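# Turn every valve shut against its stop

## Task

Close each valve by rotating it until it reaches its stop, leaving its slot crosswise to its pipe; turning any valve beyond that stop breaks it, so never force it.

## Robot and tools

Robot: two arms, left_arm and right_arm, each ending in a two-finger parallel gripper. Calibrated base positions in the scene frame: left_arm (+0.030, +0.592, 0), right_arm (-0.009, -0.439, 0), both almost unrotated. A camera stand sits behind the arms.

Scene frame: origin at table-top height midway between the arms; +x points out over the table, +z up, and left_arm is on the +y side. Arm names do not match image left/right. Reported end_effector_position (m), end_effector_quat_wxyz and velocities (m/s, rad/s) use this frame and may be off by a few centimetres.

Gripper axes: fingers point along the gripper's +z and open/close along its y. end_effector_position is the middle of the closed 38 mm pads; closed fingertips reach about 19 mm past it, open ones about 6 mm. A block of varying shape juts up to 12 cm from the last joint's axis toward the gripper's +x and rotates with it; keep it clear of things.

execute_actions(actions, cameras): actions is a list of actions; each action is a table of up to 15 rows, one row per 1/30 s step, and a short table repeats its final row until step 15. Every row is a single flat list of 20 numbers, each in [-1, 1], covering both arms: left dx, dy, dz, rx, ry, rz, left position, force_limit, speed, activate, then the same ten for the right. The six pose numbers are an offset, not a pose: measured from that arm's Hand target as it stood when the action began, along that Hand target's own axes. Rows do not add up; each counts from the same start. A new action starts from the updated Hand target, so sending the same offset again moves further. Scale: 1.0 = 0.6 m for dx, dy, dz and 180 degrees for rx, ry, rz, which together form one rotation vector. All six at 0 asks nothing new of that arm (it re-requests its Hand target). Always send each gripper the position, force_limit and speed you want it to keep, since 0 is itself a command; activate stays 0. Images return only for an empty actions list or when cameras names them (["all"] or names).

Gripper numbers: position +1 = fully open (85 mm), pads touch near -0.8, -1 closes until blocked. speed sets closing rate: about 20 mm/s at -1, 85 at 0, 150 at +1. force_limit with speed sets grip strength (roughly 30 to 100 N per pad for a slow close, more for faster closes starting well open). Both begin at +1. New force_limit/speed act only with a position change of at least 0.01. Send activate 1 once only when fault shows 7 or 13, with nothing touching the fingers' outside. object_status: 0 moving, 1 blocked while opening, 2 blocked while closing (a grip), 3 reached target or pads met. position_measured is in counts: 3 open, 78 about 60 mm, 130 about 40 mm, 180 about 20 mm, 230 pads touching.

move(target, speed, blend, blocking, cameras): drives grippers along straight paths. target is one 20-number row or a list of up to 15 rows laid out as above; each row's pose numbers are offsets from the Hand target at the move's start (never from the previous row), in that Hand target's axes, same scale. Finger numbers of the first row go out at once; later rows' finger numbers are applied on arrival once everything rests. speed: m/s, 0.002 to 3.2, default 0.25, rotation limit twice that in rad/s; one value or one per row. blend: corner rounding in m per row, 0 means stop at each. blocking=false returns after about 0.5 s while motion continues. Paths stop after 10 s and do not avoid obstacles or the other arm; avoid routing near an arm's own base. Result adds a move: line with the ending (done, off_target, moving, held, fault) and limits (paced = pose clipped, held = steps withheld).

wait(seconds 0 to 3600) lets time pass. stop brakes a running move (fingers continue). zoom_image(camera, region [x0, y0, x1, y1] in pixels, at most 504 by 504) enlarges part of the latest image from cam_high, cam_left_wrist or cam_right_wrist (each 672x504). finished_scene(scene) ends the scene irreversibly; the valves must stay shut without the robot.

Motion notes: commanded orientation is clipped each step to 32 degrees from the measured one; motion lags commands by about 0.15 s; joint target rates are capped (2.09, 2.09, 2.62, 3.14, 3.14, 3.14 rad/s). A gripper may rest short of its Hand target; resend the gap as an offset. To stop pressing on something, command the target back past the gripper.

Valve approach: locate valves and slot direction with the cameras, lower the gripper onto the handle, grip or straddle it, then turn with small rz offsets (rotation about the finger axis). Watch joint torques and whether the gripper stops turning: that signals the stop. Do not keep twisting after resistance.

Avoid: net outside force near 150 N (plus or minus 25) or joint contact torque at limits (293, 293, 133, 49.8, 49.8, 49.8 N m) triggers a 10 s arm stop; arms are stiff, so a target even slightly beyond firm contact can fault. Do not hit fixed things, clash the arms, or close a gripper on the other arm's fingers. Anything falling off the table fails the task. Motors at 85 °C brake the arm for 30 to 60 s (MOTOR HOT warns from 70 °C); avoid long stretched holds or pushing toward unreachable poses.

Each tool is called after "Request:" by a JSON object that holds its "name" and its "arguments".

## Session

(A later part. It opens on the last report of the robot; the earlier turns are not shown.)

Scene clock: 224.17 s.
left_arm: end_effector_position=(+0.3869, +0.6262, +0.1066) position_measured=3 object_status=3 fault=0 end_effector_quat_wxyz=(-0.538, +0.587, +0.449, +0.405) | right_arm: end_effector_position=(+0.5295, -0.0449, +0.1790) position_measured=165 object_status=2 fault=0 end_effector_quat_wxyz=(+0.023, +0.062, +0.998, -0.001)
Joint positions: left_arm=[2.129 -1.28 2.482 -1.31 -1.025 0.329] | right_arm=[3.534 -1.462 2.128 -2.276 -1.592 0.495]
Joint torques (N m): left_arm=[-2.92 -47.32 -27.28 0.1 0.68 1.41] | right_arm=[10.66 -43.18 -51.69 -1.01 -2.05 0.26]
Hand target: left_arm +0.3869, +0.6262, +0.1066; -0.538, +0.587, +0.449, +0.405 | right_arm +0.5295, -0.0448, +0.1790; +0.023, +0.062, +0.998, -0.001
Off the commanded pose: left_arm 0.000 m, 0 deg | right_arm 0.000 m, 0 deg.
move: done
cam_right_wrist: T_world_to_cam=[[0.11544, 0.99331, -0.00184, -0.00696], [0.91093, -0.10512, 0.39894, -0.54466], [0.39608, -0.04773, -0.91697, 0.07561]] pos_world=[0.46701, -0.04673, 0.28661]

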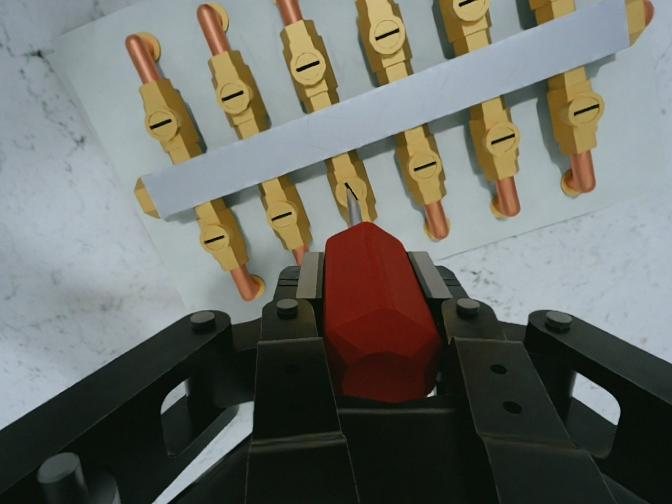

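Request:
{"name": "move", "arguments": {"target": [0,0,0,0,0,0,1,1,1,0, -0.0001,-0.0009,0.0082,-0.0002,0,-0.0056,-0.97,0.8,-1,0], "speed": 0.08, "cameras": ["cam_right_wrist"]}}

Request:
{"name": "zoom_image", "arguments": {"camera": "cam_right_wrist", "region": [335, 175, 365, 205]}}

Scene clock: 224.90 s.
left_arm: end_effector_position=(+0.3869, +0.6262, +0.1066) position_measured=3 object_status=3 fault=0 end_effector_quat_wxyz=(-0.538, +0.587, +0.449, +0.405) | right_arm: end_effector_position=(+0.5297, -0.0454, +0.1742) position_measured=165 object_status=2 fault=0 end_effector_quat_wxyz=(+0.023, +0.053, +0.998, -0.001)
Joint positions: left_arm=[2.129 -1.28 2.482 -1.31 -1.025 0.329] | right_arm=[3.533 -1.457 2.132 -2.287 -1.591 0.477]
Joint torques (N m): left_arm=[-1.57 -44.98 -26.6 0.51 0.69 2.31] | right_arm=[-15.2 -43.02 -35.71 -10.53 2.63 -2.54]
Hand target: left_arm +0.3869, +0.6262, +0.1066; -0.538, +0.587, +0.449, +0.405 | right_arm +0.5297, -0.0454, +0.1741; +0.023, +0.053, +0.998, -0.001
Off the commanded pose: left_arm 0.000 m, 0 deg | right_arm 0.000 m, 0 deg.
move: done
cam_right_wrist: T_world_to_cam=[[0.09853, 0.99513, -0.00208, 0.00259], [0.9126, -0.08952, 0.39892, -0.54321], [0.39679, -0.0412, -0.91698, 0.071]] pos_world=[0.46731, -0.04828, 0.28181]

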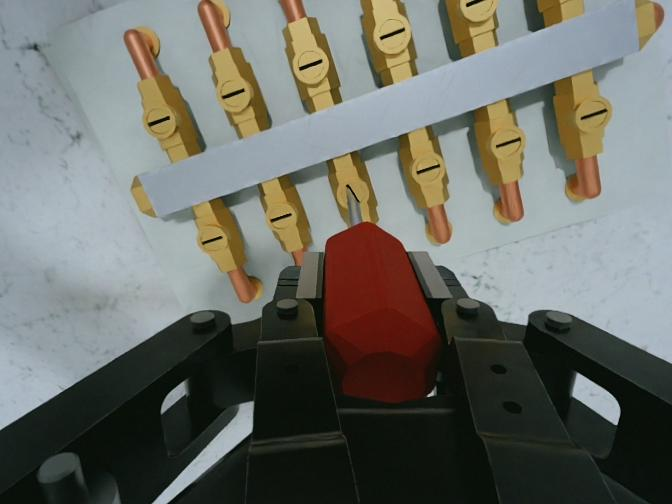

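Scaled by 16.800 from the camera's image (finer frame: 960x720).

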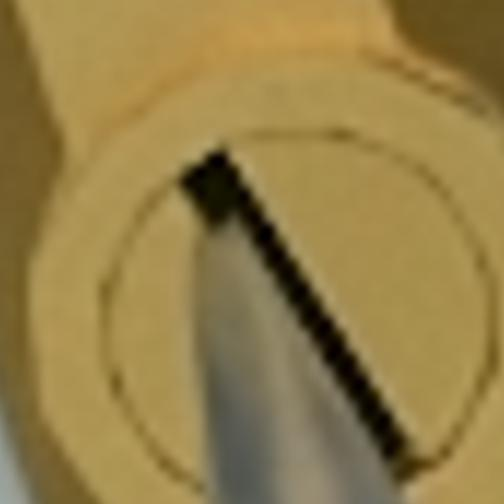

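Request:
{"name": "move", "arguments": {"target": [0,0,0,0,0,0,1,1,1,0, 0.0001,0.0002,0.0026,0,0,0,-0.97,0.8,-1,0], "speed": 0.04, "cameras": ["cam_right_wrist"]}}

Request:
{"name": "zoom_image", "arguments": {"camera": "cam_right_wrist", "region": [335, 175, 365, 205]}}

Scene clock: 225.57 s.
left_arm: end_effector_position=(+0.3869, +0.6262, +0.1066) position_measured=3 object_status=3 fault=0 end_effector_quat_wxyz=(-0.538, +0.587, +0.449, +0.405) | right_arm: end_effector_position=(+0.5298, -0.0453, +0.1727) position_measured=165 object_status=2 fault=0 end_effector_quat_wxyz=(+0.023, +0.053, +0.998, -0.001)
Joint positions: left_arm=[2.129 -1.28 2.482 -1.31 -1.025 0.329] | right_arm=[3.533 -1.454 2.133 -2.29 -1.591 0.477]
Joint torques (N m): left_arm=[-1.43 -43.35 -27.73 0.15 -0.1 1.68] | right_arm=[8.39 -32.82 -27.13 -9.17 2.51 0.4]
Hand target: left_arm +0.3869, +0.6262, +0.1066; -0.538, +0.587, +0.449, +0.405 | right_arm +0.5298, -0.0453, +0.1726; +0.023, +0.053, +0.998, -0.001
Off the commanded pose: left_arm 0.000 m, 0 deg | right_arm 0.000 m, 0 deg.
move: done
cam_right_wrist: T_world_to_cam=[[0.09827, 0.99516, -0.00195, 0.00257], [0.91256, -0.08933, 0.39907, -0.54257], [0.39697, -0.041, -0.91692, 0.06945]] pos_world=[0.46731, -0.04818, 0.28021]

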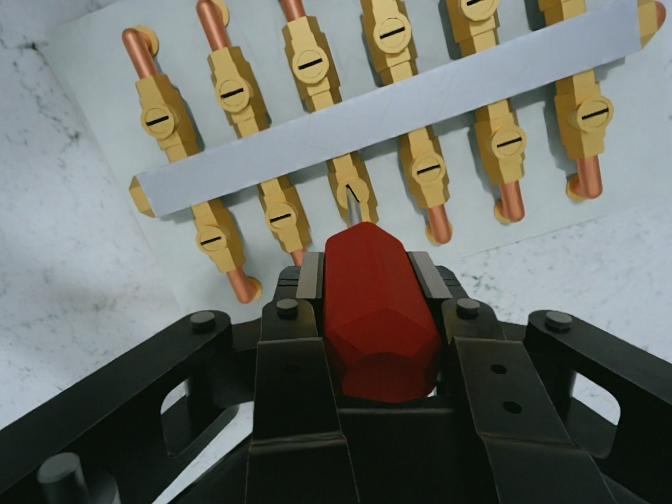

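Scaled by 16.800 from the camera's image (finer frame: 960x720).

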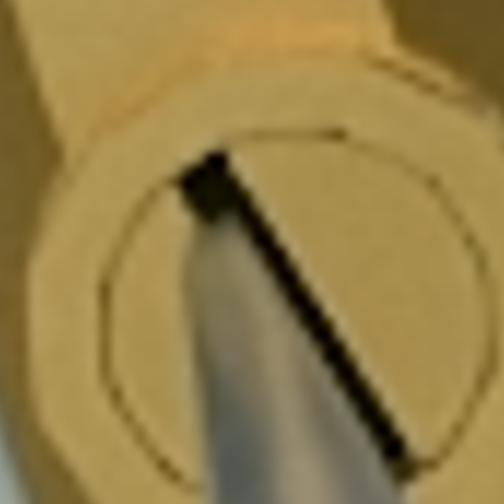

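Request:
{"name": "move", "arguments": {"target": [[0,0,0,0,0,0,1,1,1,0, 0,0,-0.002,0,0,0,-0.97,0.8,-1,0],[0,0,0,0,0,0,1,1,1,0, 0,0.0005,-0.002,0,0,0,-0.97,0.8,-1,0],[0,0,0,0,0,0,1,1,1,0, 0.0001,0.0005,0.0019,0,0,0,-0.97,0.8,-1,0]], "speed": 0.03, "cameras": ["cam_right_wrist"]}}

Request:
{"name": "zoom_image", "arguments": {"camera": "cam_right_wrist", "region": [335, 175, 365, 205]}}

Scene clock: 226.27 s.
left_arm: end_effector_position=(+0.3869, +0.6262, +0.1066) position_measured=3 object_status=3 fault=0 end_effector_quat_wxyz=(-0.538, +0.587, +0.449, +0.405) | right_arm: end_effector_position=(+0.5300, -0.0449, +0.1719) position_measured=165 object_status=2 fault=0 end_effector_quat_wxyz=(+0.023, +0.053, +0.998, -0.001)
Joint positions: left_arm=[2.129 -1.28 2.482 -1.31 -1.025 0.329] | right_arm=[3.533 -1.453 2.134 -2.292 -1.591 0.477]
Joint torques (N m): left_arm=[-3.05 -47.18 -27.32 -0.01 0.44 2.12] | right_arm=[15.53 -3.63 -6.24 -4.83 1.47 0.62]
Hand target: left_arm +0.3869, +0.6262, +0.1066; -0.538, +0.587, +0.449, +0.405 | right_arm +0.5298, -0.0450, +0.1714; +0.023, +0.053, +0.998, -0.001
Off the commanded pose: left_arm 0.000 m, 0 deg | right_arm 0.000 m, 0 deg.
move: done
cam_right_wrist: T_world_to_cam=[[0.09831, 0.99515, -0.00178, 0.00218], [0.91237, -0.08942, 0.39947, -0.54244], [0.39738, -0.0409, -0.91674, 0.06841]] pos_world=[0.46751, -0.04788, 0.27941]

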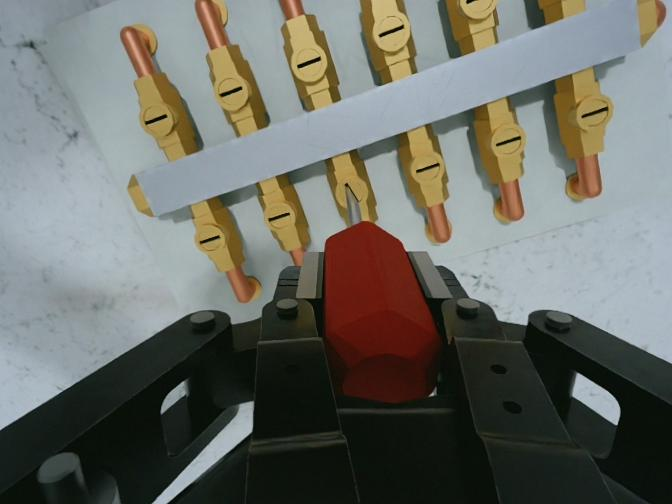

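Scaled by 16.800 from the camera's image (finer frame: 960x720).

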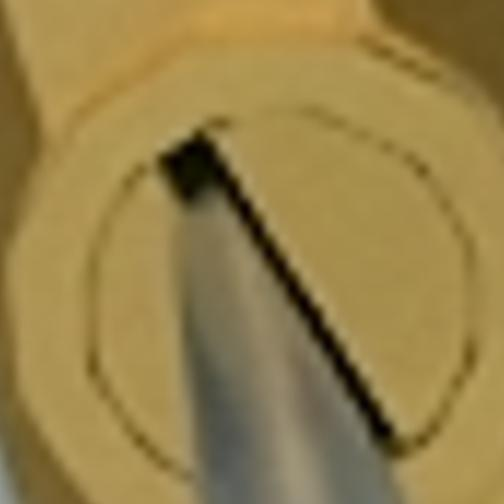

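Request:
{"name": "move", "arguments": {"target": [[0,0,0,0,0,0,1,1,1,0, 0,0,-0.0025,0,0,0,-0.97,0.8,-1,0],[0,0,0,0,0,0,1,1,1,0, 0.0001,0.0003,-0.0025,0,0,0,-0.97,0.8,-1,0],[0,0,0,0,0,0,1,1,1,0, 0.0001,0.0003,0.0003,0,0,0,-0.97,0.8,-1,0]], "speed": 0.03, "cameras": ["cam_right_wrist"]}}

Request:
{"name": "zoom_image", "arguments": {"camera": "cam_right_wrist", "region": [335, 175, 365, 205]}}

Scene clock: 227.03 s.
left_arm: end_effector_position=(+0.3869, +0.6262, +0.1066) position_measured=3 object_status=3 fault=0 end_effector_quat_wxyz=(-0.538, +0.587, +0.449, +0.405) | right_arm: end_effector_position=(+0.5298, -0.0448, +0.1714) position_measured=165 object_status=2 fault=0 end_effector_quat_wxyz=(+0.023, +0.053, +0.998, -0.001)
Joint positions: left_arm=[2.129 -1.28 2.482 -1.31 -1.025 0.329] | right_arm=[3.534 -1.453 2.134 -2.293 -1.591 0.478]
Joint torques (N m): left_arm=[-2.74 -44.66 -26.82 0.02 0.28 2.05] | right_arm=[19 -39.65 -32.1 -9.85 0.67 0.66]
Hand target: left_arm +0.3869, +0.6262, +0.1066; -0.538, +0.587, +0.449, +0.405 | right_arm +0.5297, -0.0448, +0.1712; +0.023, +0.053, +0.998, -0.001
Off the commanded pose: left_arm 0.000 m, 0 deg | right_arm 0.000 m, 0 deg.
move: done
cam_right_wrist: T_world_to_cam=[[0.0983, 0.99516, -0.00206, 0.00208], [0.91259, -0.08932, 0.399, -0.542], [0.39688, -0.0411, -0.91695, 0.06832]] pos_world=[0.46731, -0.04768, 0.27891]

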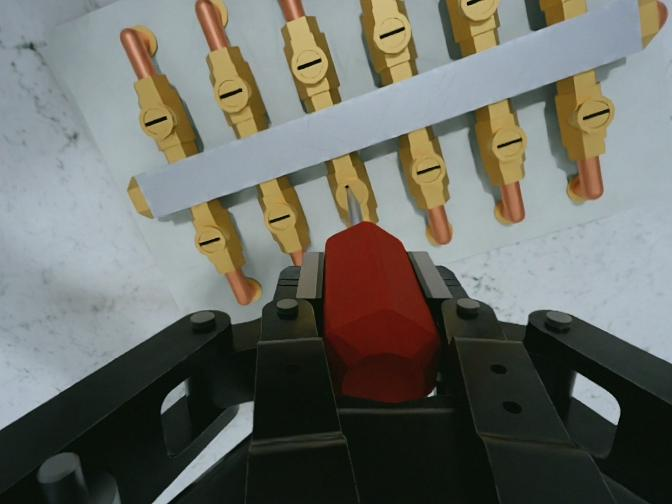

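Scaled by 16.800 from the camera's image (finer frame: 960x720).

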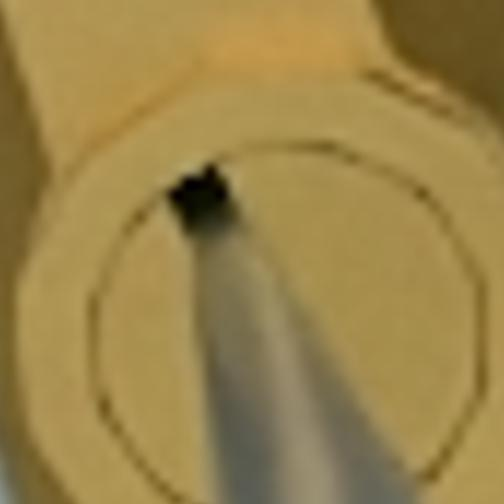

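Request:
{"name": "move", "arguments": {"target": [[0,0,0,0,0,0,1,1,1,0, 0.0001,0,0.0018,0,0,0,-0.97,0.8,-1,0],[0,0,0,0,0,0,1,1,1,0, 0.0011,0.0027,0.0018,-0.005,0,-0.1111,-0.97,0.8,-1,0]], "speed": [0.03,0.2], "cameras": ["cam_right_wrist"]}}

Request:
{"name": "zoom_image", "arguments": {"camera": "cam_right_wrist", "region": [335, 175, 365, 205]}}

Scene clock: 228.97 s.
left_arm: end_effector_position=(+0.3869, +0.6262, +0.1066) position_measured=3 object_status=3 fault=0 end_effector_quat_wxyz=(-0.538, +0.587, +0.449, +0.405) | right_arm: end_effector_position=(+0.5293, -0.0431, +0.1701) position_measured=165 object_status=2 fault=0 end_effector_quat_wxyz=(+0.022, -0.121, +0.992, +0.003) end_effector_velocity=(-0.001, +0.000, -0.001) end_effector_angular_velocity=(+0.000, +0.001, +0.006)
Joint positions: left_arm=[2.129 -1.28 2.482 -1.31 -1.025 0.329] | right_arm=[3.53 -1.453 2.139 -2.301 -1.576 0.125]
Joint velocities: left_arm=[within noise] | right_arm=[0.001 0 0.002 -0.002 0.001 -0.005]
Joint torques (N m): left_arm=[-2.6 -42.84 -26.4 -0.05 0.57 2.15] | right_arm=[-4.54 -54.5 -21.44 -6.35 6.54 -3.07]
Hand target: left_arm +0.3869, +0.6262, +0.1066; -0.538, +0.587, +0.449, +0.405 | right_arm +0.5293, -0.0431, +0.1701; +0.022, -0.121, +0.992, +0.003
Off the commanded pose: left_arm 0.000 m, 0 deg | right_arm 0.000 m, 0 deg.
move: done
cam_right_wrist: T_world_to_cam=[[-0.24798, 0.96876, -0.00218, 0.18264], [0.88807, 0.22822, 0.39905, -0.51431], [0.38708, 0.09702, -0.91693, 0.0786]] pos_world=[0.47161, -0.06718, 0.27771]

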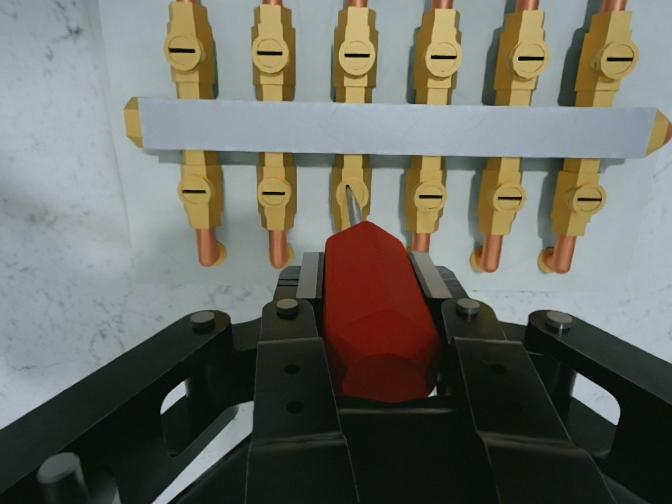

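Scaled by 16.800 from the camera's image (finer frame: 960x720).

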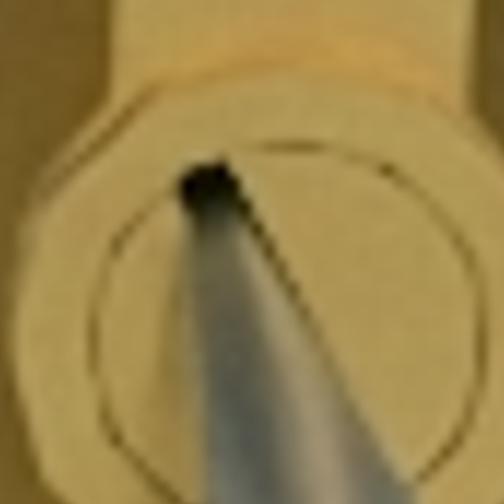

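Request:
{"name": "move", "arguments": {"target": [[0,0,0,0,0,0,1,1,1,0, 0.001,0.0028,0,-0.005,0,-0.1111,-0.97,0.8,-1,0],[0,0,0,0,0,0,1,1,1,0, 0.0028,0.005,0,-0.01,0,-0.2222,-0.97,0.8,-1,0],[0,0,0,0,0,0,1,1,1,0, 0.0049,0.0063,0,-0.0141,0,-0.3133,-0.97,0.8,-1,0],[0,0,0,0,0,0,1,1,1,0, 0.0055,0.0067,0,-0.0153,0,-0.3394,-0.97,0.8,-1,0]], "speed": [0.3,0.3,0.25,0.08], "blend": [0.01,0.01,0.003,0]}}

Request:
{"name": "move", "arguments": {"target": [0,0,0,0,0,0,1,1,1,0, -0.003,0,-0.0667,0,0,0,-0.97,0.8,-1,0], "speed": 0.2, "cameras": ["cam_right_wrist"]}}

Request:
{"name": "zoom_image", "arguments": {"camera": "cam_right_wrist", "region": [325, 150, 375, 200]}}

Scene clock: 232.07 s.
left_arm: end_effector_position=(+0.3869, +0.6262, +0.1066) position_measured=3 object_status=3 fault=0 end_effector_quat_wxyz=(-0.538, +0.587, +0.449, +0.405) | right_arm: end_effector_position=(+0.5251, -0.0400, +0.1700) position_measured=165 object_status=2 fault=0 end_effector_quat_wxyz=(+0.018, -0.609, +0.793, +0.014)
Joint positions: left_arm=[2.129 -1.28 2.482 -1.31 -1.025 0.329] | right_arm=[3.518 -1.455 2.136 -2.278 -1.534 -0.953]
Joint torques (N m): left_arm=[-1.14 -45.13 -28.89 0.14 -0.07 1.92] | right_arm=[-10.42 -25.41 -31.77 6.03 3.95 -3.66]
Hand target: left_arm +0.3869, +0.6262, +0.1066; -0.538, +0.587, +0.449, +0.405 | right_arm +0.5251, -0.0400, +0.1700; +0.018, -0.609, +0.793, +0.014
Off the commanded pose: left_arm 0.000 m, 0 deg | right_arm 0.000 m, 0 deg.
move: done

Scene clock: 232.90 s.
left_arm: end_effector_position=(+0.3869, +0.6262, +0.1066) position_measured=3 object_status=3 fault=0 end_effector_quat_wxyz=(-0.538, +0.587, +0.449, +0.405) | right_arm: end_effector_position=(+0.5251, -0.0400, +0.2099) position_measured=165 object_status=2 fault=0 end_effector_quat_wxyz=(+0.018, -0.609, +0.793, +0.014)
Joint positions: left_arm=[2.129 -1.28 2.482 -1.31 -1.025 0.329] | right_arm=[3.518 -1.501 2.1 -2.197 -1.534 -0.953]
Joint torques (N m): left_arm=[-0.98 -46.68 -27.97 0.65 0.55 1.37] | right_arm=[3.71 -64.93 -52.62 -1.5 -1.82 -0.35]
Hand target: left_arm +0.3869, +0.6262, +0.1066; -0.538, +0.587, +0.449, +0.405 | right_arm +0.5251, -0.0400, +0.2100; +0.018, -0.609, +0.793, +0.014
Off the commanded pose: left_arm 0.000 m, 0 deg | right_arm 0.000 m, 0 deg.
move: done
cam_right_wrist: T_world_to_cam=[[-0.96829, 0.24982, -0.00246, 0.52825], [0.2281, 0.88802, 0.39924, -0.15418], [0.10192, 0.38601, -0.91685, 0.27764]] pos_world=[0.51837, -0.10223, 0.31741]

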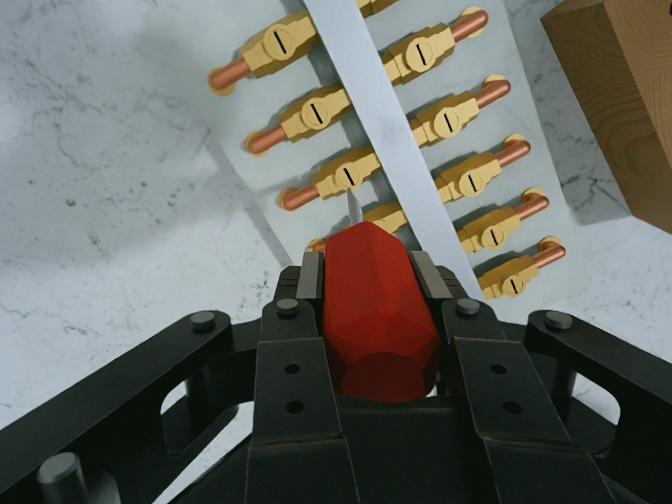

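Scaled by 10.080 from the camera's image (finer frame: 960x720).

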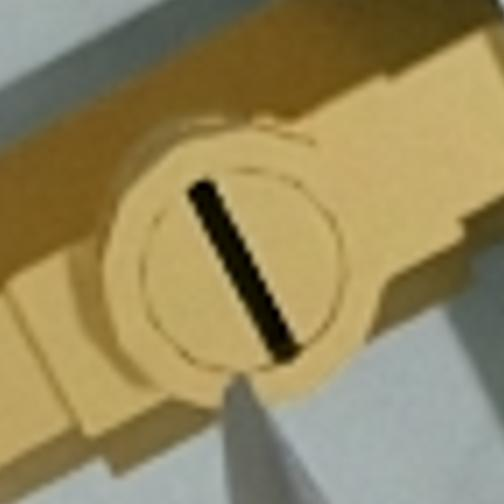

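Request:
{"name": "move", "arguments": {"target": [0,0,0,0,0,0,1,1,1,0, 0.2685,-0.0288,-0.1,0,0,0,-0.97,0.8,-1,0], "speed": 0.3, "cameras": ["cam_right_wrist","cam_high"]}}

Request:
{"name": "zoom_image", "arguments": {"camera": "cam_right_wrist", "region": [250, 0, 450, 200]}}

Request:
{"name": "zoom_image", "arguments": {"camera": "cam_high", "region": [190, 180, 350, 320]}}

Scene clock: 234.80 s.
left_arm: end_effector_position=(+0.3869, +0.6262, +0.1066) position_measured=3 object_status=3 fault=0 end_effector_quat_wxyz=(-0.538, +0.587, +0.449, +0.405) | right_arm: end_effector_position=(+0.4998, -0.2025, +0.2626) position_measured=165 object_status=2 fault=0 end_effector_quat_wxyz=(+0.018, -0.609, +0.793, +0.014)
Joint positions: left_arm=[2.129 -1.28 2.482 -1.31 -1.025 0.329] | right_arm=[3.253 -1.737 2.213 -2.062 -1.528 -1.219]
Joint torques (N m): left_arm=[-3.16 -46.08 -28.05 0.64 1.01 1.48] | right_arm=[-17.31 -46.21 -40.45 -0.84 2.59 -2.36]
Hand target: left_arm +0.3869, +0.6262, +0.1066; -0.538, +0.587, +0.449, +0.405 | right_arm +0.4997, -0.2026, +0.2627; +0.018, -0.609, +0.793, +0.014
Off the commanded pose: left_arm 0.000 m, 0 deg | right_arm 0.000 m, 0 deg.
move: done
cam_right_wrist: T_world_to_cam=[[-0.9683, 0.2498, -0.00247, 0.54439], [0.22807, 0.88803, 0.39924, -0.02511], [0.10192, 0.38601, -0.91685, 0.39127]] pos_world=[0.49297, -0.26473, 0.37011]
Images, in order (width x height): cam_high 672x504, cam_right_wrist 672x504.

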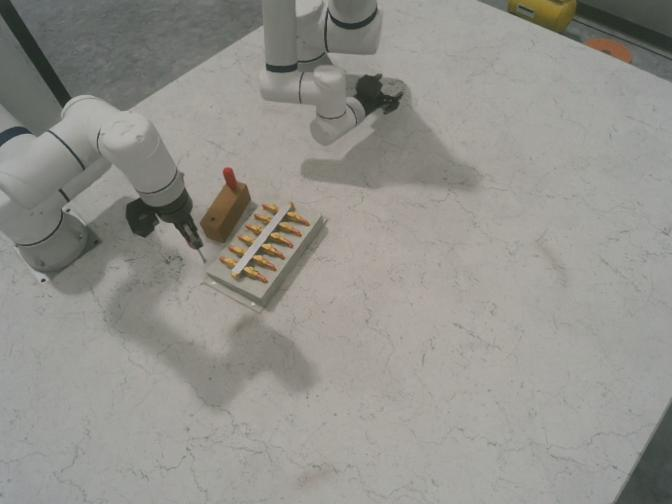

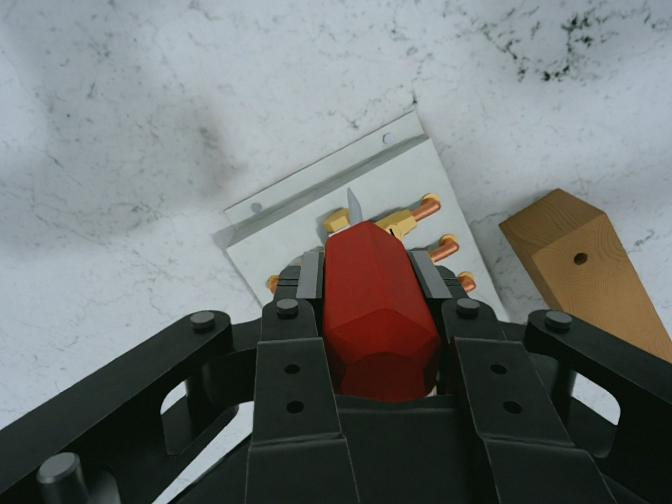

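Scaled by 2.520 from the camera's image (finer frame: 960x720).

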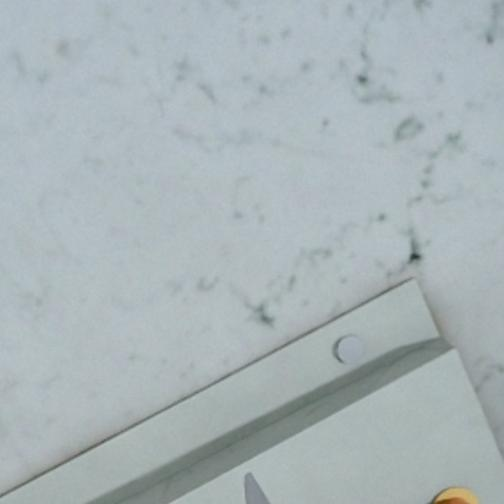

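Scaled by 3.150 from the camera's image (finer frame: 960x720).

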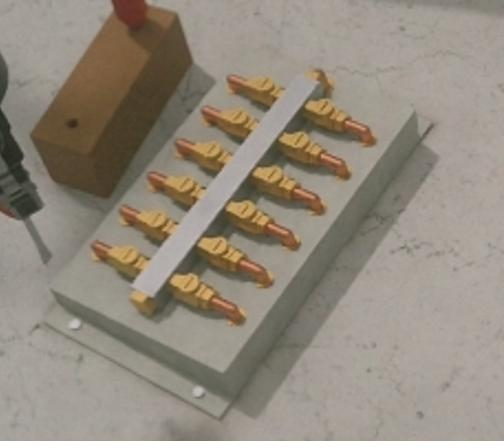

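Request:
{"name": "move", "arguments": {"target": [[0,0,0,0,0,0,1,1,1,0, 0.1523,-0.0753,0,0,0,0,-0.97,0.8,-1,0],[0,0,0,0,0,0,1,1,1,0, 0.163,-0.0753,0.2398,0,0,0,-0.97,0.8,-1,0]], "speed": [0.3,0.15], "blend": [0.02,0], "cameras": ["cam_high","cam_right_wrist"]}}

Scene clock: 237.17 s.
left_arm: end_effector_position=(+0.3869, +0.6262, +0.1066) position_measured=3 object_status=3 fault=0 end_effector_quat_wxyz=(-0.538, +0.587, +0.449, +0.405) | right_arm: end_effector_position=(+0.5200, -0.3024, +0.1146) position_measured=165 object_status=2 fault=0 end_effector_quat_wxyz=(+0.018, -0.609, +0.793, +0.014)
Joint positions: left_arm=[2.129 -1.28 2.482 -1.31 -1.025 0.329] | right_arm=[3.06 -1.568 2.386 -2.396 -1.526 -1.412]
Joint torques (N m): left_arm=[-5.66 -44.44 -29.03 0.3 0.58 1.74] | right_arm=[11.2 -27.15 -29.53 -10.68 0.98 0.41]
Hand target: left_arm +0.3869, +0.6262, +0.1066; -0.538, +0.587, +0.449, +0.405 | right_arm +0.5200, -0.3024, +0.1145; +0.018, -0.609, +0.793, +0.014
Off the commanded pose: left_arm 0.000 m, 0 deg | right_arm 0.000 m, 0 deg.
move: done
cam_right_wrist: T_world_to_cam=[[-0.96829, 0.24981, -0.00244, 0.5885], [0.22809, 0.88799, 0.39932, 0.11795], [0.10192, 0.3861, -0.91681, 0.29207]] pos_world=[0.51317, -0.36452, 0.22211]

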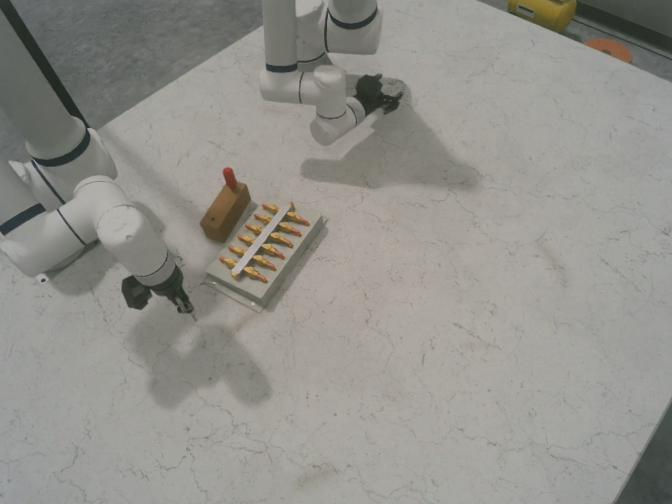

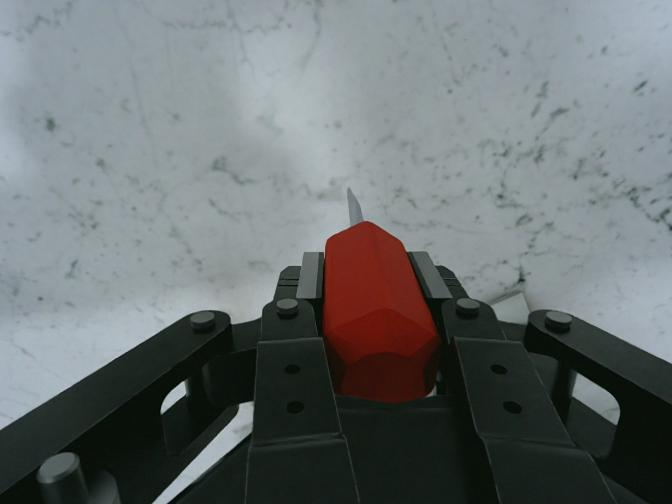

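Request:
{"name": "finished_scene", "arguments": {"scene": 1}}

The scene is finished: the task was done.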